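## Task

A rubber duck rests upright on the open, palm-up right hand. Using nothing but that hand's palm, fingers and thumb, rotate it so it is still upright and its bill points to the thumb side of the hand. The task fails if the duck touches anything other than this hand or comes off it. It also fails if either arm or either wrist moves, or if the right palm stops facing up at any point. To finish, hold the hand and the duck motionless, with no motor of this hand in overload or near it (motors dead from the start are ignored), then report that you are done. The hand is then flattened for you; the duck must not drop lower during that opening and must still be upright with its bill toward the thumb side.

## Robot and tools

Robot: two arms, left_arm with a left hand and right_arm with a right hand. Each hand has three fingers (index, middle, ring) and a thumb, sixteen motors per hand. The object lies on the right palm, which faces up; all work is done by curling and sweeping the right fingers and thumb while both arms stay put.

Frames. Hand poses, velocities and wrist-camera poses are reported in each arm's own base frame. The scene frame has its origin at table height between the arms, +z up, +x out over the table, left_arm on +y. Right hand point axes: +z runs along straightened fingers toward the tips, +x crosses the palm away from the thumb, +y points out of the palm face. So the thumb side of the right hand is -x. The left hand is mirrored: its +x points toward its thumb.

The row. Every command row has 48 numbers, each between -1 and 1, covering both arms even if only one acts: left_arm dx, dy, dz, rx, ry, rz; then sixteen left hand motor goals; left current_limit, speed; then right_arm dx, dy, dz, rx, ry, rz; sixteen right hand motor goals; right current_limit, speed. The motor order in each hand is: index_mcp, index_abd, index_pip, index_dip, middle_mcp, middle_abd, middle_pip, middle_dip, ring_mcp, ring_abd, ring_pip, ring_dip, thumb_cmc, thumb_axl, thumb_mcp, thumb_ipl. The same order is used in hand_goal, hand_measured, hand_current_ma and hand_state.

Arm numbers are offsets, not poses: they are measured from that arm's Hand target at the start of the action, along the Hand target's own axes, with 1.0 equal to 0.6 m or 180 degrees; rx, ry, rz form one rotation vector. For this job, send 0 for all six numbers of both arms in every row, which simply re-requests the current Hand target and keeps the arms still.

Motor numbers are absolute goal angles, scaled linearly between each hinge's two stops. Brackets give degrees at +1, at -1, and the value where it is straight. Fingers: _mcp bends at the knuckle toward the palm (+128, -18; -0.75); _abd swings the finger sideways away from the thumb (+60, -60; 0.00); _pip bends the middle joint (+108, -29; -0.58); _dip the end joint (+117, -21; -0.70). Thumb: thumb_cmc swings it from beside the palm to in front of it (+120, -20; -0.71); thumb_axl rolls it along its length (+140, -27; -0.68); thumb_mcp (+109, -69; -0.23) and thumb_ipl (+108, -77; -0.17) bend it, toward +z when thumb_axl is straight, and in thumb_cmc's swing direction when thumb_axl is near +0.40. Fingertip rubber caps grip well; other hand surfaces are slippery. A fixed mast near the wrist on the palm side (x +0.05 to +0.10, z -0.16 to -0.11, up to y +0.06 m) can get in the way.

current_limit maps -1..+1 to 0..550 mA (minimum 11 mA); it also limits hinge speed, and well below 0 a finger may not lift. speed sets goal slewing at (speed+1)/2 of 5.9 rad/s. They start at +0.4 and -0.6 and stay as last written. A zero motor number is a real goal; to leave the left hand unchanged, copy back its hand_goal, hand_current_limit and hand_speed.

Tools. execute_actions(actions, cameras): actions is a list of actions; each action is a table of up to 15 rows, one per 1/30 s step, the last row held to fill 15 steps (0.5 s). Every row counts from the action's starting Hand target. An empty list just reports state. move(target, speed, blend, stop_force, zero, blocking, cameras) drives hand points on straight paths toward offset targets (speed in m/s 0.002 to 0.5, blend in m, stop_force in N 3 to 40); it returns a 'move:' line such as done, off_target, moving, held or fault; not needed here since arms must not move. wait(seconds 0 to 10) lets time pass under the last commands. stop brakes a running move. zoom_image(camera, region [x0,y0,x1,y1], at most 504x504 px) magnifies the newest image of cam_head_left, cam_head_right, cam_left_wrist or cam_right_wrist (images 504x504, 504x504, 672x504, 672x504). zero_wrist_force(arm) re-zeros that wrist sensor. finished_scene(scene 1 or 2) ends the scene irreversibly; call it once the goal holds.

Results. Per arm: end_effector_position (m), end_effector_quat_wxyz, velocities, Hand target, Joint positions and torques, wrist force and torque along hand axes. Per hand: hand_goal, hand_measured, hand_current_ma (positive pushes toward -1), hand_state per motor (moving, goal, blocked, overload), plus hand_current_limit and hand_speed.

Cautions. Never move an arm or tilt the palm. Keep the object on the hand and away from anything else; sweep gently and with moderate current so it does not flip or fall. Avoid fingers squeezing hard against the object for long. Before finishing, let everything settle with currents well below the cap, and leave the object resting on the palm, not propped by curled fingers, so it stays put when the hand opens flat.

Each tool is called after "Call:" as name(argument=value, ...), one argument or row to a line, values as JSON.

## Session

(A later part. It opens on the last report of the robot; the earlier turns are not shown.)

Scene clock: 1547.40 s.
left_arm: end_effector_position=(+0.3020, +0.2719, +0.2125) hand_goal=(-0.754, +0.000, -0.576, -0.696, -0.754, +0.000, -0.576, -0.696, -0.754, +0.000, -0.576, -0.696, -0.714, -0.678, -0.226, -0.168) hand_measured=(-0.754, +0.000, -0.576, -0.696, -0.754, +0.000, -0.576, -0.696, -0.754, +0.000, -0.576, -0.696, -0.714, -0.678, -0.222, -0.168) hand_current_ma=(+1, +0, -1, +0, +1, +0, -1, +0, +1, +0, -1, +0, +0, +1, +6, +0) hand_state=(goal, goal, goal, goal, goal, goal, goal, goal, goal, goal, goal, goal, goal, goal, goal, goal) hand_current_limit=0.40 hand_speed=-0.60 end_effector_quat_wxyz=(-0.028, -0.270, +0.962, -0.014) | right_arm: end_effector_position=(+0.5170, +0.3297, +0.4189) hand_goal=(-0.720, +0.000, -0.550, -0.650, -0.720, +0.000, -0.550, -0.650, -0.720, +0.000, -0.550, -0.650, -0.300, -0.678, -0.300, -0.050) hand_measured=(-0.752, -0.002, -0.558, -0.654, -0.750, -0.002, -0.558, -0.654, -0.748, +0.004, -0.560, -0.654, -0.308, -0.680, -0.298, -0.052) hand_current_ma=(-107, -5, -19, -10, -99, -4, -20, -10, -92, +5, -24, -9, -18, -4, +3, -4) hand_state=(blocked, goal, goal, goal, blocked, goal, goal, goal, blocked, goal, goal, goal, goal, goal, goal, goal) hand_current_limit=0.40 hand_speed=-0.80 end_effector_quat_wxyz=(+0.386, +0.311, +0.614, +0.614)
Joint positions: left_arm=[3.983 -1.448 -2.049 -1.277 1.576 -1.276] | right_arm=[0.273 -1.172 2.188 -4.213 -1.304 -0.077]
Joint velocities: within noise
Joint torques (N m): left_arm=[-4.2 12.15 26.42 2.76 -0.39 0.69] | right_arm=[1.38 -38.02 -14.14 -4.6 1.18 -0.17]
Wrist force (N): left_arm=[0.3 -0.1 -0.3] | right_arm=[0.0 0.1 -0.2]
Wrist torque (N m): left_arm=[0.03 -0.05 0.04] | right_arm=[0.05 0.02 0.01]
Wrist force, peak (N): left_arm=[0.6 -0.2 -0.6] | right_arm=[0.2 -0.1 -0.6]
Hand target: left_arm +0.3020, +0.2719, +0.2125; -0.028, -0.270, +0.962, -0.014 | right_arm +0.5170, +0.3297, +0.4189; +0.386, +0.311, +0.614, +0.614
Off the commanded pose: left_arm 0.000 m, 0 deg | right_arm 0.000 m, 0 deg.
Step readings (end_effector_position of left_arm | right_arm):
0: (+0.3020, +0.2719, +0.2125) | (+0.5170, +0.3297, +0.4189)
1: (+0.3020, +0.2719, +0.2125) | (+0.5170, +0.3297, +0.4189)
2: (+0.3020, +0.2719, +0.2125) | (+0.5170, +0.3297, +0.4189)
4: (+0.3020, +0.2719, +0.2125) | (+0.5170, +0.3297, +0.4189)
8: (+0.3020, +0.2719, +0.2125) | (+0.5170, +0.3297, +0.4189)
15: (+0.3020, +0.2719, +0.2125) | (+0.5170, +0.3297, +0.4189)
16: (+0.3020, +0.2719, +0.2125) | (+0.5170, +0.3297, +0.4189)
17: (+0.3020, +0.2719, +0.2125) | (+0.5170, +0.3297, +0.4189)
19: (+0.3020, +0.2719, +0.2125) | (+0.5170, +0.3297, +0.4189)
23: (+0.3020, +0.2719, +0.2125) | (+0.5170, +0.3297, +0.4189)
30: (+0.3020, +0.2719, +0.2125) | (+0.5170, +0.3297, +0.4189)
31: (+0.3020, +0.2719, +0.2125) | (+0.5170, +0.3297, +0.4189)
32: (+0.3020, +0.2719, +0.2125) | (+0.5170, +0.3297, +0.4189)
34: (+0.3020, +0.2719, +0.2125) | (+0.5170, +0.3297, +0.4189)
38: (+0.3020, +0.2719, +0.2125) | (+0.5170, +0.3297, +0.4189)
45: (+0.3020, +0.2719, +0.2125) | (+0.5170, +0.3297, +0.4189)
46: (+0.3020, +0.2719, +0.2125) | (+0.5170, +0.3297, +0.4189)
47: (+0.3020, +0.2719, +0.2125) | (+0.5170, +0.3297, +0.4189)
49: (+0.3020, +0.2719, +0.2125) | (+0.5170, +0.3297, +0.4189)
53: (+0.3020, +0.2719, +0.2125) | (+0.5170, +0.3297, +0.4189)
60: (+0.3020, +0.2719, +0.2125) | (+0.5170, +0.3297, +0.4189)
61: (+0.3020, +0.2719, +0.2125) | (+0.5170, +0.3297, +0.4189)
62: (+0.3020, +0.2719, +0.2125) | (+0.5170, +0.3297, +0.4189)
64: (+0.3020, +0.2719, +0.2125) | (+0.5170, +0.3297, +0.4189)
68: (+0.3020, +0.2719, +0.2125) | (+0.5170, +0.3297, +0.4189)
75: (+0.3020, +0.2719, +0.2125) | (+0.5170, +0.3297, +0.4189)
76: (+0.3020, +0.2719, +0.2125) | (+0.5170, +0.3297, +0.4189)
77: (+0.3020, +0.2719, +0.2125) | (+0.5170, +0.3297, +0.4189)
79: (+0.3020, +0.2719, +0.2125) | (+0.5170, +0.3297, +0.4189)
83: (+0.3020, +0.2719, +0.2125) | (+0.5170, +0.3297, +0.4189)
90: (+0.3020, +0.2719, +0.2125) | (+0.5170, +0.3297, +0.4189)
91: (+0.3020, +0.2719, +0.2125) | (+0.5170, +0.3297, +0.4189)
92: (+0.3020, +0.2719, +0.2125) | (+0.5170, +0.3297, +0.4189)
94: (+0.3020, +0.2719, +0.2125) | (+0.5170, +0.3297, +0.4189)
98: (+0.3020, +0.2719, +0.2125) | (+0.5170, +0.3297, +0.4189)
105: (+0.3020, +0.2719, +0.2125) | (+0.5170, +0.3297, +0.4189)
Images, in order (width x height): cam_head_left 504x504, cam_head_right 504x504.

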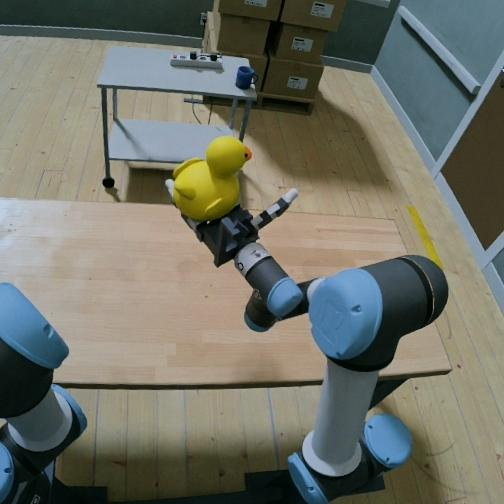

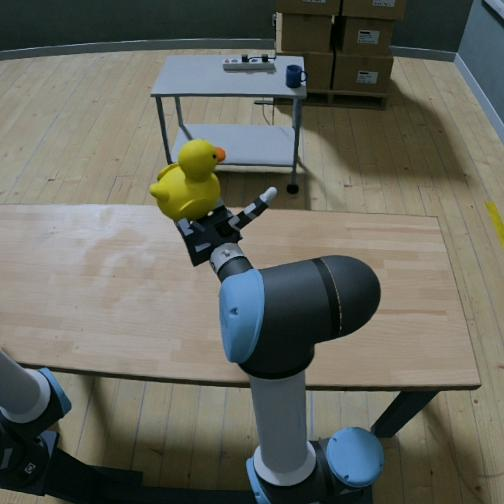

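Call:
execute_actions(
  actions=[
    [[0,0,0,0,0,0,-0.754,0,-0.576,-0.696,-0.754,0,-0.576,-0.696,-0.754,0,-0.576,-0.696,-0.714,-0.678,-0.226,-0.168,0.4,-0.6,0,0,0,0,0,0,-0.72,-0.25,-0.55,-0.65,-0.72,-0.25,-0.55,-0.65,-0.72,-0.25,-0.55,-0.65,-0.3,-0.678,-0.3,-0.05,0.4,-0.85]],
    [[0,0,0,0,0,0,-0.754,0,-0.576,-0.696,-0.754,0,-0.576,-0.696,-0.754,0,-0.576,-0.696,-0.714,-0.678,-0.226,-0.168,0.4,-0.6,0,0,0,0,0,0,-0.72,-0.25,-0.55,-0.65,-0.72,-0.25,-0.55,-0.65,-0.86,-0.25,-0.57,-0.69,-0.3,-0.678,-0.3,-0.05,0.4,-0.8]],
    [[0,0,0,0,0,0,-0.754,0,-0.576,-0.696,-0.754,0,-0.576,-0.696,-0.754,0,-0.576,-0.696,-0.714,-0.678,-0.226,-0.168,0.4,-0.6,0,0,0,0,0,0,-0.72,-0.25,-0.55,-0.65,-0.72,-0.25,-0.55,-0.65,-0.86,0.0,-0.57,-0.69,-0.3,-0.678,-0.3,-0.05,0.4,-0.6]],
    [[0,0,0,0,0,0,-0.754,0,-0.576,-0.696,-0.754,0,-0.576,-0.696,-0.754,0,-0.576,-0.696,-0.714,-0.678,-0.226,-0.168,0.4,-0.6,0,0,0,0,0,0,-0.72,-0.25,-0.55,-0.65,-0.72,-0.25,-0.55,-0.65,-0.72,0.0,-0.56,-0.67,-0.3,-0.678,-0.3,-0.05,0.4,-0.8]],
    [[0,0,0,0,0,0,-0.754,0,-0.576,-0.696,-0.754,0,-0.576,-0.696,-0.754,0,-0.576,-0.696,-0.714,-0.678,-0.226,-0.168,0.4,-0.6,0,0,0,0,0,0,-0.72,-0.25,-0.55,-0.65,-0.86,-0.25,-0.57,-0.69,-0.72,0.0,-0.56,-0.67,-0.3,-0.678,-0.3,-0.05,0.4,-0.8]],
    [[0,0,0,0,0,0,-0.754,0,-0.576,-0.696,-0.754,0,-0.576,-0.696,-0.754,0,-0.576,-0.696,-0.714,-0.678,-0.226,-0.168,0.4,-0.6,0,0,0,0,0,0,-0.72,-0.25,-0.55,-0.65,-0.86,0.0,-0.57,-0.69,-0.72,0.0,-0.56,-0.67,-0.3,-0.678,-0.3,-0.05,0.4,-0.6]],
    [[0,0,0,0,0,0,-0.754,0,-0.576,-0.696,-0.754,0,-0.576,-0.696,-0.754,0,-0.576,-0.696,-0.714,-0.678,-0.226,-0.168,0.4,-0.6,0,0,0,0,0,0,-0.72,-0.25,-0.55,-0.65,-0.72,0.0,-0.56,-0.67,-0.72,0.0,-0.56,-0.67,-0.3,-0.678,-0.3,-0.05,0.4,-0.8]],
    [[0,0,0,0,0,0,-0.754,0,-0.576,-0.696,-0.754,0,-0.576,-0.696,-0.754,0,-0.576,-0.696,-0.714,-0.678,-0.226,-0.168,0.4,-0.6,0,0,0,0,0,0,-0.86,-0.25,-0.57,-0.69,-0.72,0.0,-0.56,-0.67,-0.72,0.0,-0.56,-0.67,-0.3,-0.678,-0.3,-0.05,0.4,-0.8]],
    [[0,0,0,0,0,0,-0.754,0,-0.576,-0.696,-0.754,0,-0.576,-0.696,-0.754,0,-0.576,-0.696,-0.714,-0.678,-0.226,-0.168,0.4,-0.6,0,0,0,0,0,0,-0.86,0.0,-0.57,-0.69,-0.72,0.0,-0.56,-0.67,-0.72,0.0,-0.56,-0.67,-0.3,-0.678,-0.3,-0.05,0.4,-0.6]],
    [[0,0,0,0,0,0,-0.754,0,-0.576,-0.696,-0.754,0,-0.576,-0.696,-0.754,0,-0.576,-0.696,-0.714,-0.678,-0.226,-0.168,0.4,-0.6,0,0,0,0,0,0,-0.72,0.0,-0.56,-0.67,-0.72,0.0,-0.56,-0.67,-0.72,0.0,-0.56,-0.67,-0.5,-0.678,-0.35,-0.168,0.4,-0.8]],
  ],
  cameras=["cam_head_left","cam_head_right"],
)

Call:
zoom_image(
  camera="cam_head_left",
  region=[150, 130, 310, 270],
)

Call:
zoom_image(
  camera="cam_head_right",
  region=[130, 130, 290, 270],
)

Scene clock: 1595.77 s.
left_arm: end_effector_position=(+0.3020, +0.2719, +0.2125) hand_goal=(-0.754, +0.000, -0.576, -0.696, -0.754, +0.000, -0.576, -0.696, -0.754, +0.000, -0.576, -0.696, -0.714, -0.678, -0.226, -0.168) hand_measured=(-0.754, +0.000, -0.576, -0.696, -0.754, +0.000, -0.576, -0.696, -0.754, +0.000, -0.576, -0.696, -0.714, -0.678, -0.222, -0.168) hand_current_ma=(+1, +0, -1, +0, +1, +0, -1, +0, +1, +0, -1, +0, +0, +1, +6, +0) hand_state=(goal, goal, goal, goal, goal, goal, goal, goal, goal, goal, goal, goal, goal, goal, goal, goal) hand_current_limit=0.40 hand_speed=-0.60 end_effector_quat_wxyz=(-0.028, -0.270, +0.962, -0.014) | right_arm: end_effector_position=(+0.5170, +0.3297, +0.4189) hand_goal=(-0.720, +0.000, -0.560, -0.670, -0.720, +0.000, -0.560, -0.670, -0.720, +0.000, -0.560, -0.670, -0.500, -0.678, -0.350, -0.168) hand_measured=(-0.752, -0.002, -0.568, -0.674, -0.750, -0.002, -0.568, -0.674, -0.750, -0.002, -0.570, -0.674, -0.508, -0.680, -0.348, -0.166) hand_current_ma=(-106, -5, -19, -10, -103, -4, -20, -10, -101, -3, -22, -9, -21, -2, +3, +5) hand_state=(blocked, goal, goal, goal, blocked, goal, goal, goal, blocked, goal, goal, goal, goal, goal, goal, goal) hand_current_limit=0.40 hand_speed=-0.80 end_effector_quat_wxyz=(+0.386, +0.311, +0.614, +0.614)
Joint positions: left_arm=[3.983 -1.448 -2.049 -1.277 1.576 -1.276] | right_arm=[0.273 -1.172 2.188 -4.213 -1.304 -0.077]
Joint velocities: within noise
Joint torques (N m): left_arm=[-4.04 12.66 26.42 2.88 -0.47 0.73] | right_arm=[0.55 -37.53 -13.94 -4.2 1.32 0.01]
Wrist force (N): left_arm=[0.5 -0.2 -0.3] | right_arm=[0.0 0.0 -0.2]
Wrist torque (N m): left_arm=[0.00 -0.07 0.06] | right_arm=[0.02 0.02 0.01]
Wrist force, peak (N): left_arm=[0.6 -0.2 -0.6] | right_arm=[-0.1 -0.1 -0.6]
Hand target: left_arm +0.3020, +0.2719, +0.2125; -0.028, -0.270, +0.962, -0.014 | right_arm +0.5170, +0.3297, +0.4189; +0.386, +0.311, +0.614, +0.614
Off the commanded pose: left_arm 0.000 m, 0 deg | right_arm 0.000 m, 0 deg.
Step readings (end_effector_position of left_arm | right_arm):
0: (+0.3020, +0.2719, +0.2125) | (+0.5170, +0.3297, +0.4189)
1: (+0.3020, +0.2719, +0.2125) | (+0.5170, +0.3297, +0.4189)
2: (+0.3020, +0.2719, +0.2125) | (+0.5170, +0.3297, +0.4189)
4: (+0.3020, +0.2719, +0.2125) | (+0.5170, +0.3297, +0.4189)
8: (+0.3020, +0.2719, +0.2125) | (+0.5170, +0.3297, +0.4189)
15: (+0.3020, +0.2719, +0.2125) | (+0.5170, +0.3297, +0.4189)
16: (+0.3020, +0.2719, +0.2125) | (+0.5170, +0.3297, +0.4189)
17: (+0.3020, +0.2719, +0.2125) | (+0.5170, +0.3297, +0.4189)
19: (+0.3020, +0.2719, +0.2125) | (+0.5170, +0.3297, +0.4189)
23: (+0.3020, +0.2719, +0.2125) | (+0.5170, +0.3297, +0.4189)
30: (+0.3020, +0.2719, +0.2125) | (+0.5170, +0.3297, +0.4189)
31: (+0.3020, +0.2719, +0.2125) | (+0.5170, +0.3297, +0.4189)
32: (+0.3020, +0.2719, +0.2125) | (+0.5170, +0.3297, +0.4189)
34: (+0.3020, +0.2719, +0.2125) | (+0.5170, +0.3297, +0.4189)
38: (+0.3020, +0.2719, +0.2125) | (+0.5170, +0.3297, +0.4189)
45: (+0.3020, +0.2719, +0.2125) | (+0.5170, +0.3297, +0.4189)
46: (+0.3020, +0.2719, +0.2125) | (+0.5170, +0.3297, +0.4189)
47: (+0.3020, +0.2719, +0.2125) | (+0.5170, +0.3297, +0.4189)
49: (+0.3020, +0.2719, +0.2125) | (+0.5170, +0.3297, +0.4189)
53: (+0.3020, +0.2719, +0.2125) | (+0.5170, +0.3297, +0.4189)
60: (+0.3020, +0.2719, +0.2125) | (+0.5170, +0.3297, +0.4189)
61: (+0.3020, +0.2719, +0.2125) | (+0.5170, +0.3297, +0.4189)
62: (+0.3020, +0.2719, +0.2125) | (+0.5170, +0.3297, +0.4189)
64: (+0.3020, +0.2719, +0.2125) | (+0.5170, +0.3297, +0.4189)
68: (+0.3020, +0.2719, +0.2125) | (+0.5170, +0.3297, +0.4189)
75: (+0.3020, +0.2719, +0.2125) | (+0.5170, +0.3297, +0.4189)
76: (+0.3020, +0.2719, +0.2125) | (+0.5170, +0.3297, +0.4189)
77: (+0.3020, +0.2719, +0.2125) | (+0.5170, +0.3297, +0.4189)
79: (+0.3020, +0.2719, +0.2125) | (+0.5170, +0.3297, +0.4189)
83: (+0.3020, +0.2719, +0.2125) | (+0.5170, +0.3297, +0.4189)
90: (+0.3020, +0.2719, +0.2125) | (+0.5170, +0.3297, +0.4189)
91: (+0.3020, +0.2719, +0.2125) | (+0.5170, +0.3297, +0.4189)
92: (+0.3020, +0.2719, +0.2125) | (+0.5170, +0.3297, +0.4189)
94: (+0.3020, +0.2719, +0.2125) | (+0.5170, +0.3297, +0.4189)
98: (+0.3020, +0.2719, +0.2125) | (+0.5170, +0.3297, +0.4189)
105: (+0.3020, +0.2719, +0.2125) | (+0.5170, +0.3297, +0.4189)
106: (+0.3020, +0.2719, +0.2125) | (+0.5170, +0.3297, +0.4189)
107: (+0.3020, +0.2719, +0.2125) | (+0.5170, +0.3297, +0.4189)
109: (+0.3020, +0.2719, +0.2125) | (+0.5170, +0.3297, +0.4189)
113: (+0.3020, +0.2719, +0.2125) | (+0.5170, +0.3297, +0.4189)
120: (+0.3020, +0.2719, +0.2125) | (+0.5170, +0.3297, +0.4189)
121: (+0.3020, +0.2719, +0.2125) | (+0.5170, +0.3297, +0.4189)
122: (+0.3020, +0.2719, +0.2125) | (+0.5170, +0.3297, +0.4189)
124: (+0.3020, +0.2719, +0.2125) | (+0.5170, +0.3297, +0.4189)
128: (+0.3020, +0.2719, +0.2125) | (+0.5170, +0.3297, +0.4189)
135: (+0.3020, +0.2719, +0.2125) | (+0.5170, +0.3297, +0.4189)
136: (+0.3020, +0.2719, +0.2125) | (+0.5170, +0.3297, +0.4189)
137: (+0.3020, +0.2719, +0.2125) | (+0.5170, +0.3297, +0.4189)
139: (+0.3020, +0.2719, +0.2125) | (+0.5170, +0.3297, +0.4189)
143: (+0.3020, +0.2719, +0.2125) | (+0.5170, +0.3297, +0.4189)
150: (+0.3020, +0.2719, +0.2125) | (+0.5170, +0.3297, +0.4189)
Images, in order (width x height): cam_head_left 504x504, cam_head_right 504x504.

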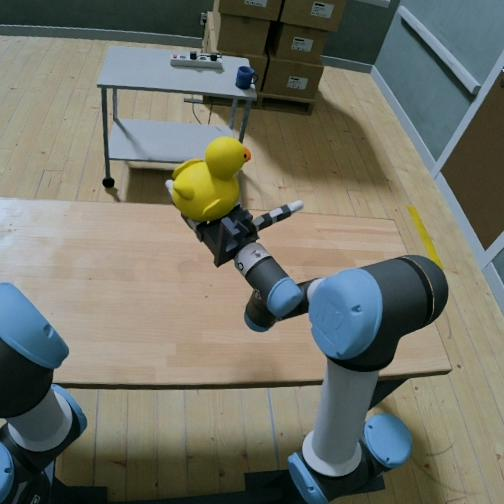

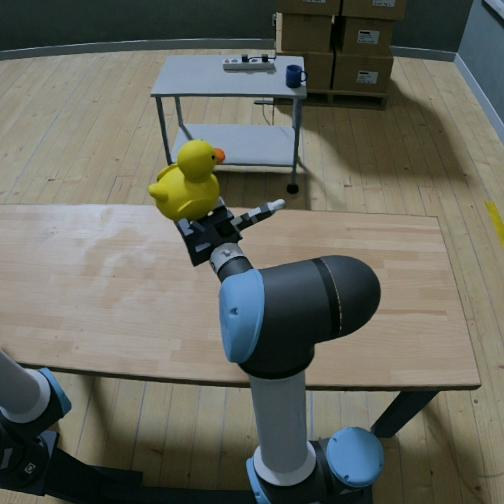

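Scaled by 3.150 from the camera's 504x504 image, which has a finer 720x720 frame.

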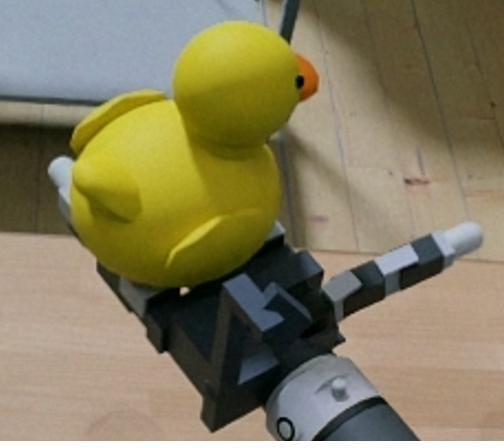

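Scaled by 3.150 from the camera's 504x504 image, which has a finer 720x720 frame.

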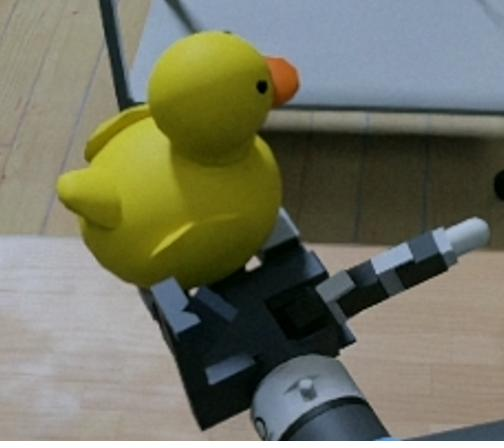

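Call:
execute_actions(
  actions=[
    [[0,0,0,0,0,0,-0.754,0,-0.576,-0.696,-0.754,0,-0.576,-0.696,-0.754,0,-0.576,-0.696,-0.714,-0.678,-0.226,-0.168,0.4,-0.6,0,0,0,0,0,0,-0.735,0.0,-0.57,-0.69,-0.735,0.0,-0.57,-0.69,-0.735,0.0,-0.57,-0.69,-0.714,-0.678,-0.35,-0.168,0.4,-0.85]],
    [[0,0,0,0,0,0,-0.754,0,-0.576,-0.696,-0.754,0,-0.576,-0.696,-0.754,0,-0.576,-0.696,-0.714,-0.678,-0.226,-0.168,0.4,-0.6,0,0,0,0,0,0,-0.735,0.0,-0.57,-0.69,-0.735,0.0,-0.57,-0.69,-0.735,0.0,-0.57,-0.69,-0.714,-0.678,-0.226,-0.168,0.4,-0.85]],
  ],
  cameras=["cam_head_left","cam_head_right"],
)

Call:
wait(
  seconds=2,
  cameras=["cam_head_left","cam_head_right"],
)

Call:
zoom_image(
  camera="cam_head_left",
  region=[150, 130, 310, 270],
)

Call:
zoom_image(
  camera="cam_head_right",
  region=[130, 130, 290, 270],
)

Scene clock: 1640.63 s.
left_arm: end_effector_position=(+0.3020, +0.2719, +0.2125) hand_goal=(-0.754, +0.000, -0.576, -0.696, -0.754, +0.000, -0.576, -0.696, -0.754, +0.000, -0.576, -0.696, -0.714, -0.678, -0.226, -0.168) hand_measured=(-0.754, +0.000, -0.576, -0.696, -0.754, +0.000, -0.576, -0.696, -0.754, +0.000, -0.576, -0.696, -0.714, -0.678, -0.222, -0.168) hand_current_ma=(+1, +0, -1, +0, +1, +0, -1, +0, +1, +0, -1, +0, +0, +1, +6, +0) hand_state=(goal, goal, goal, goal, goal, goal, goal, goal, goal, goal, goal, goal, goal, goal, goal, goal) hand_current_limit=0.40 hand_speed=-0.60 end_effector_quat_wxyz=(-0.028, -0.270, +0.962, -0.014) | right_arm: end_effector_position=(+0.5170, +0.3297, +0.4189) hand_goal=(-0.736, +0.000, -0.570, -0.690, -0.736, +0.000, -0.570, -0.690, -0.736, +0.000, -0.570, -0.690, -0.714, -0.678, -0.226, -0.168) hand_measured=(-0.752, -0.002, -0.572, -0.688, -0.752, -0.002, -0.572, -0.688, -0.752, -0.002, -0.572, -0.688, -0.724, -0.680, -0.228, -0.166) hand_current_ma=(-46, -5, -2, +5, -45, -4, -2, +5, -44, -3, -2, +4, -23, -2, -6, +5) hand_state=(goal, goal, goal, goal, goal, goal, goal, goal, goal, goal, goal, goal, goal, goal, goal, goal) hand_current_limit=0.40 hand_speed=-0.85 end_effector_quat_wxyz=(+0.386, +0.311, +0.614, +0.614)
Joint positions: left_arm=[3.983 -1.448 -2.049 -1.277 1.576 -1.276] | right_arm=[0.273 -1.172 2.188 -4.213 -1.304 -0.077]
Joint velocities: within noise
Joint torques (N m): left_arm=[-4.54 12.38 26.69 2.97 -0.72 0.61] | right_arm=[1.89 -37.54 -11.96 -4.38 1.71 -0.15]
Wrist force (N): left_arm=[0.2 0.0 -0.3] | right_arm=[0.0 -0.1 -0.3]
Wrist torque (N m): left_arm=[0.04 -0.05 0.03] | right_arm=[0.04 0.02 0.02]
Wrist force, peak (N): left_arm=[0.6 -0.1 -0.7] | right_arm=[0.0 -0.3 -0.5]
Hand target: left_arm +0.3020, +0.2719, +0.2125; -0.028, -0.270, +0.962, -0.014 | right_arm +0.5170, +0.3297, +0.4189; +0.386, +0.311, +0.614, +0.614
Off the commanded pose: left_arm 0.000 m, 0 deg | right_arm 0.000 m, 0 deg.
Step readings (end_effector_position of left_arm | right_arm):
0: (+0.3020, +0.2719, +0.2125) | (+0.5170, +0.3297, +0.4189)
1: (+0.3020, +0.2719, +0.2125) | (+0.5170, +0.3297, +0.4189)
2: (+0.3020, +0.2719, +0.2125) | (+0.5170, +0.3297, +0.4189)
4: (+0.3020, +0.2719, +0.2125) | (+0.5170, +0.3297, +0.4189)
8: (+0.3020, +0.2719, +0.2125) | (+0.5170, +0.3297, +0.4189)
15: (+0.3020, +0.2719, +0.2125) | (+0.5170, +0.3297, +0.4189)
16: (+0.3020, +0.2719, +0.2125) | (+0.5170, +0.3297, +0.4189)
17: (+0.3020, +0.2719, +0.2125) | (+0.5170, +0.3297, +0.4189)
19: (+0.3020, +0.2719, +0.2125) | (+0.5170, +0.3297, +0.4189)
23: (+0.3020, +0.2719, +0.2125) | (+0.5170, +0.3297, +0.4189)
30: (+0.3020, +0.2719, +0.2125) | (+0.5170, +0.3297, +0.4189)
Images, in order (width x height): cam_head_left 504x504, cam_head_right 504x504.

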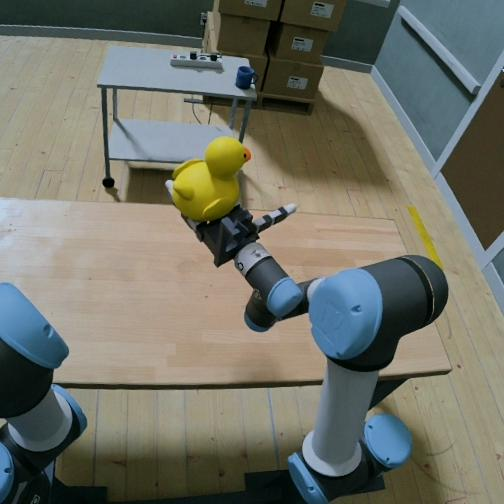

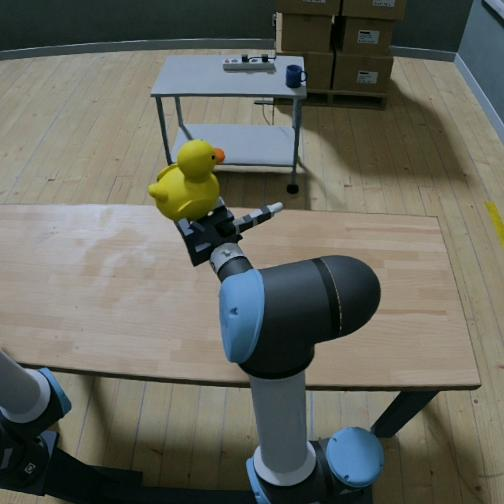

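Scene clock: 1642.63 s.
left_arm: end_effector_position=(+0.3020, +0.2719, +0.2125) hand_goal=(-0.754, +0.000, -0.576, -0.696, -0.754, +0.000, -0.576, -0.696, -0.754, +0.000, -0.576, -0.696, -0.714, -0.678, -0.226, -0.168) hand_measured=(-0.754, +0.000, -0.576, -0.696, -0.754, +0.000, -0.576, -0.696, -0.754, +0.000, -0.576, -0.696, -0.714, -0.678, -0.222, -0.168) hand_current_ma=(+1, +0, -1, +0, +1, +0, -1, +0, +1, +0, -1, +0, +0, +1, +6, +0) hand_state=(goal, goal, goal, goal, goal, goal, goal, goal, goal, goal, goal, goal, goal, goal, goal, goal) hand_current_limit=0.40 hand_speed=-0.60 end_effector_quat_wxyz=(-0.028, -0.270, +0.962, -0.014) | right_arm: end_effector_position=(+0.5170, +0.3297, +0.4189) hand_goal=(-0.736, +0.000, -0.570, -0.690, -0.736, +0.000, -0.570, -0.690, -0.736, +0.000, -0.570, -0.690, -0.714, -0.678, -0.226, -0.168) hand_measured=(-0.752, -0.002, -0.572, -0.688, -0.752, -0.002, -0.572, -0.688, -0.752, -0.002, -0.572, -0.688, -0.724, -0.680, -0.228, -0.166) hand_current_ma=(-46, -5, -2, +5, -45, -4, -2, +5, -44, -3, -2, +4, -23, -2, -6, +5) hand_state=(goal, goal, goal, goal, goal, goal, goal, goal, goal, goal, goal, goal, goal, goal, goal, goal) hand_current_limit=0.40 hand_speed=-0.85 end_effector_quat_wxyz=(+0.386, +0.311, +0.614, +0.614)
Joint positions: left_arm=[3.983 -1.448 -2.049 -1.277 1.576 -1.276] | right_arm=[0.273 -1.172 2.188 -4.213 -1.304 -0.077]
Joint velocities: within noise
Joint torques (N m): left_arm=[-4.87 12 26.72 3.02 -0.62 0.6] | right_arm=[1.1 -37.15 -12.82 -4.22 1.72 -0.07]
Wrist force (N): left_arm=[0.4 0.0 -0.4] | right_arm=[-0.1 -0.1 -0.2]
Wrist torque (N m): left_arm=[0.05 -0.06 0.05] | right_arm=[0.02 0.02 0.01]
Wrist force, peak (N): left_arm=[0.5 0.0 -0.5] | right_arm=[-0.1 0.0 -0.5]
Hand target: left_arm +0.3020, +0.2719, +0.2125; -0.028, -0.270, +0.962, -0.014 | right_arm +0.5170, +0.3297, +0.4189; +0.386, +0.311, +0.614, +0.614
Off the commanded pose: left_arm 0.000 m, 0 deg | right_arm 0.000 m, 0 deg.
wait: 2.00 s; at rest by 0.17 s
Images, in order (width x height): cam_head_left 504x504, cam_head_right 504x504.

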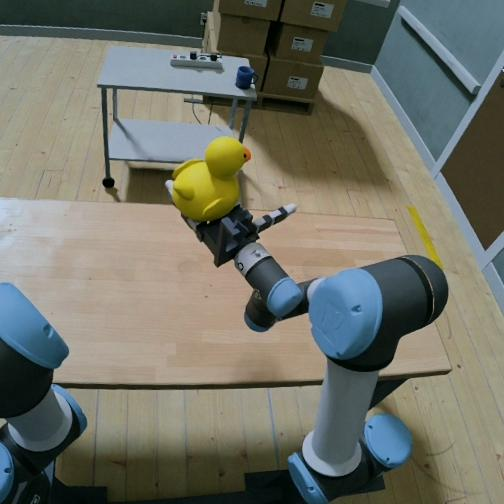

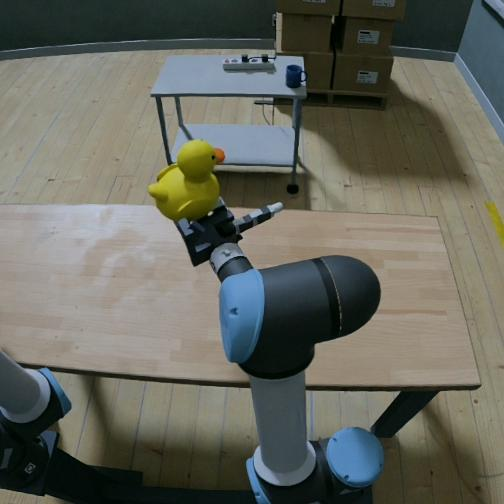

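Scaled by 3.150 from the camera's 504x504 image, which has a finer 720x720 frame.

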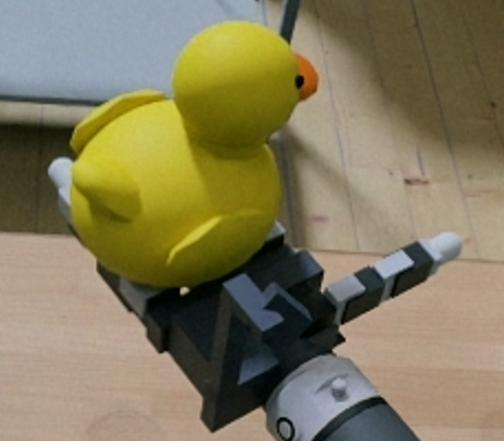

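Scaled by 3.150 from the camera's 504x504 image, which has a finer 720x720 frame.

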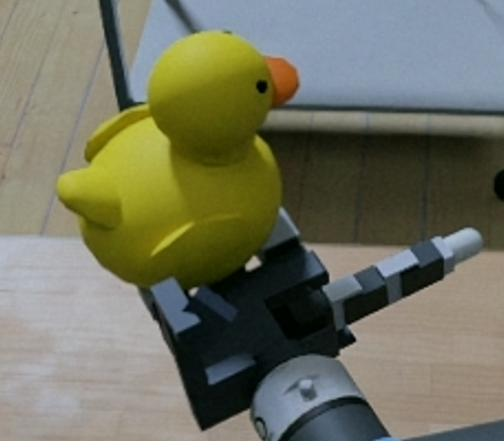

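The rubber duck sits right side up with its bill toward the thumb side. The hand and duck are still, and I am done.

Call:
finished_scene(
  scene=2,
)

The scene is finished: the task was done.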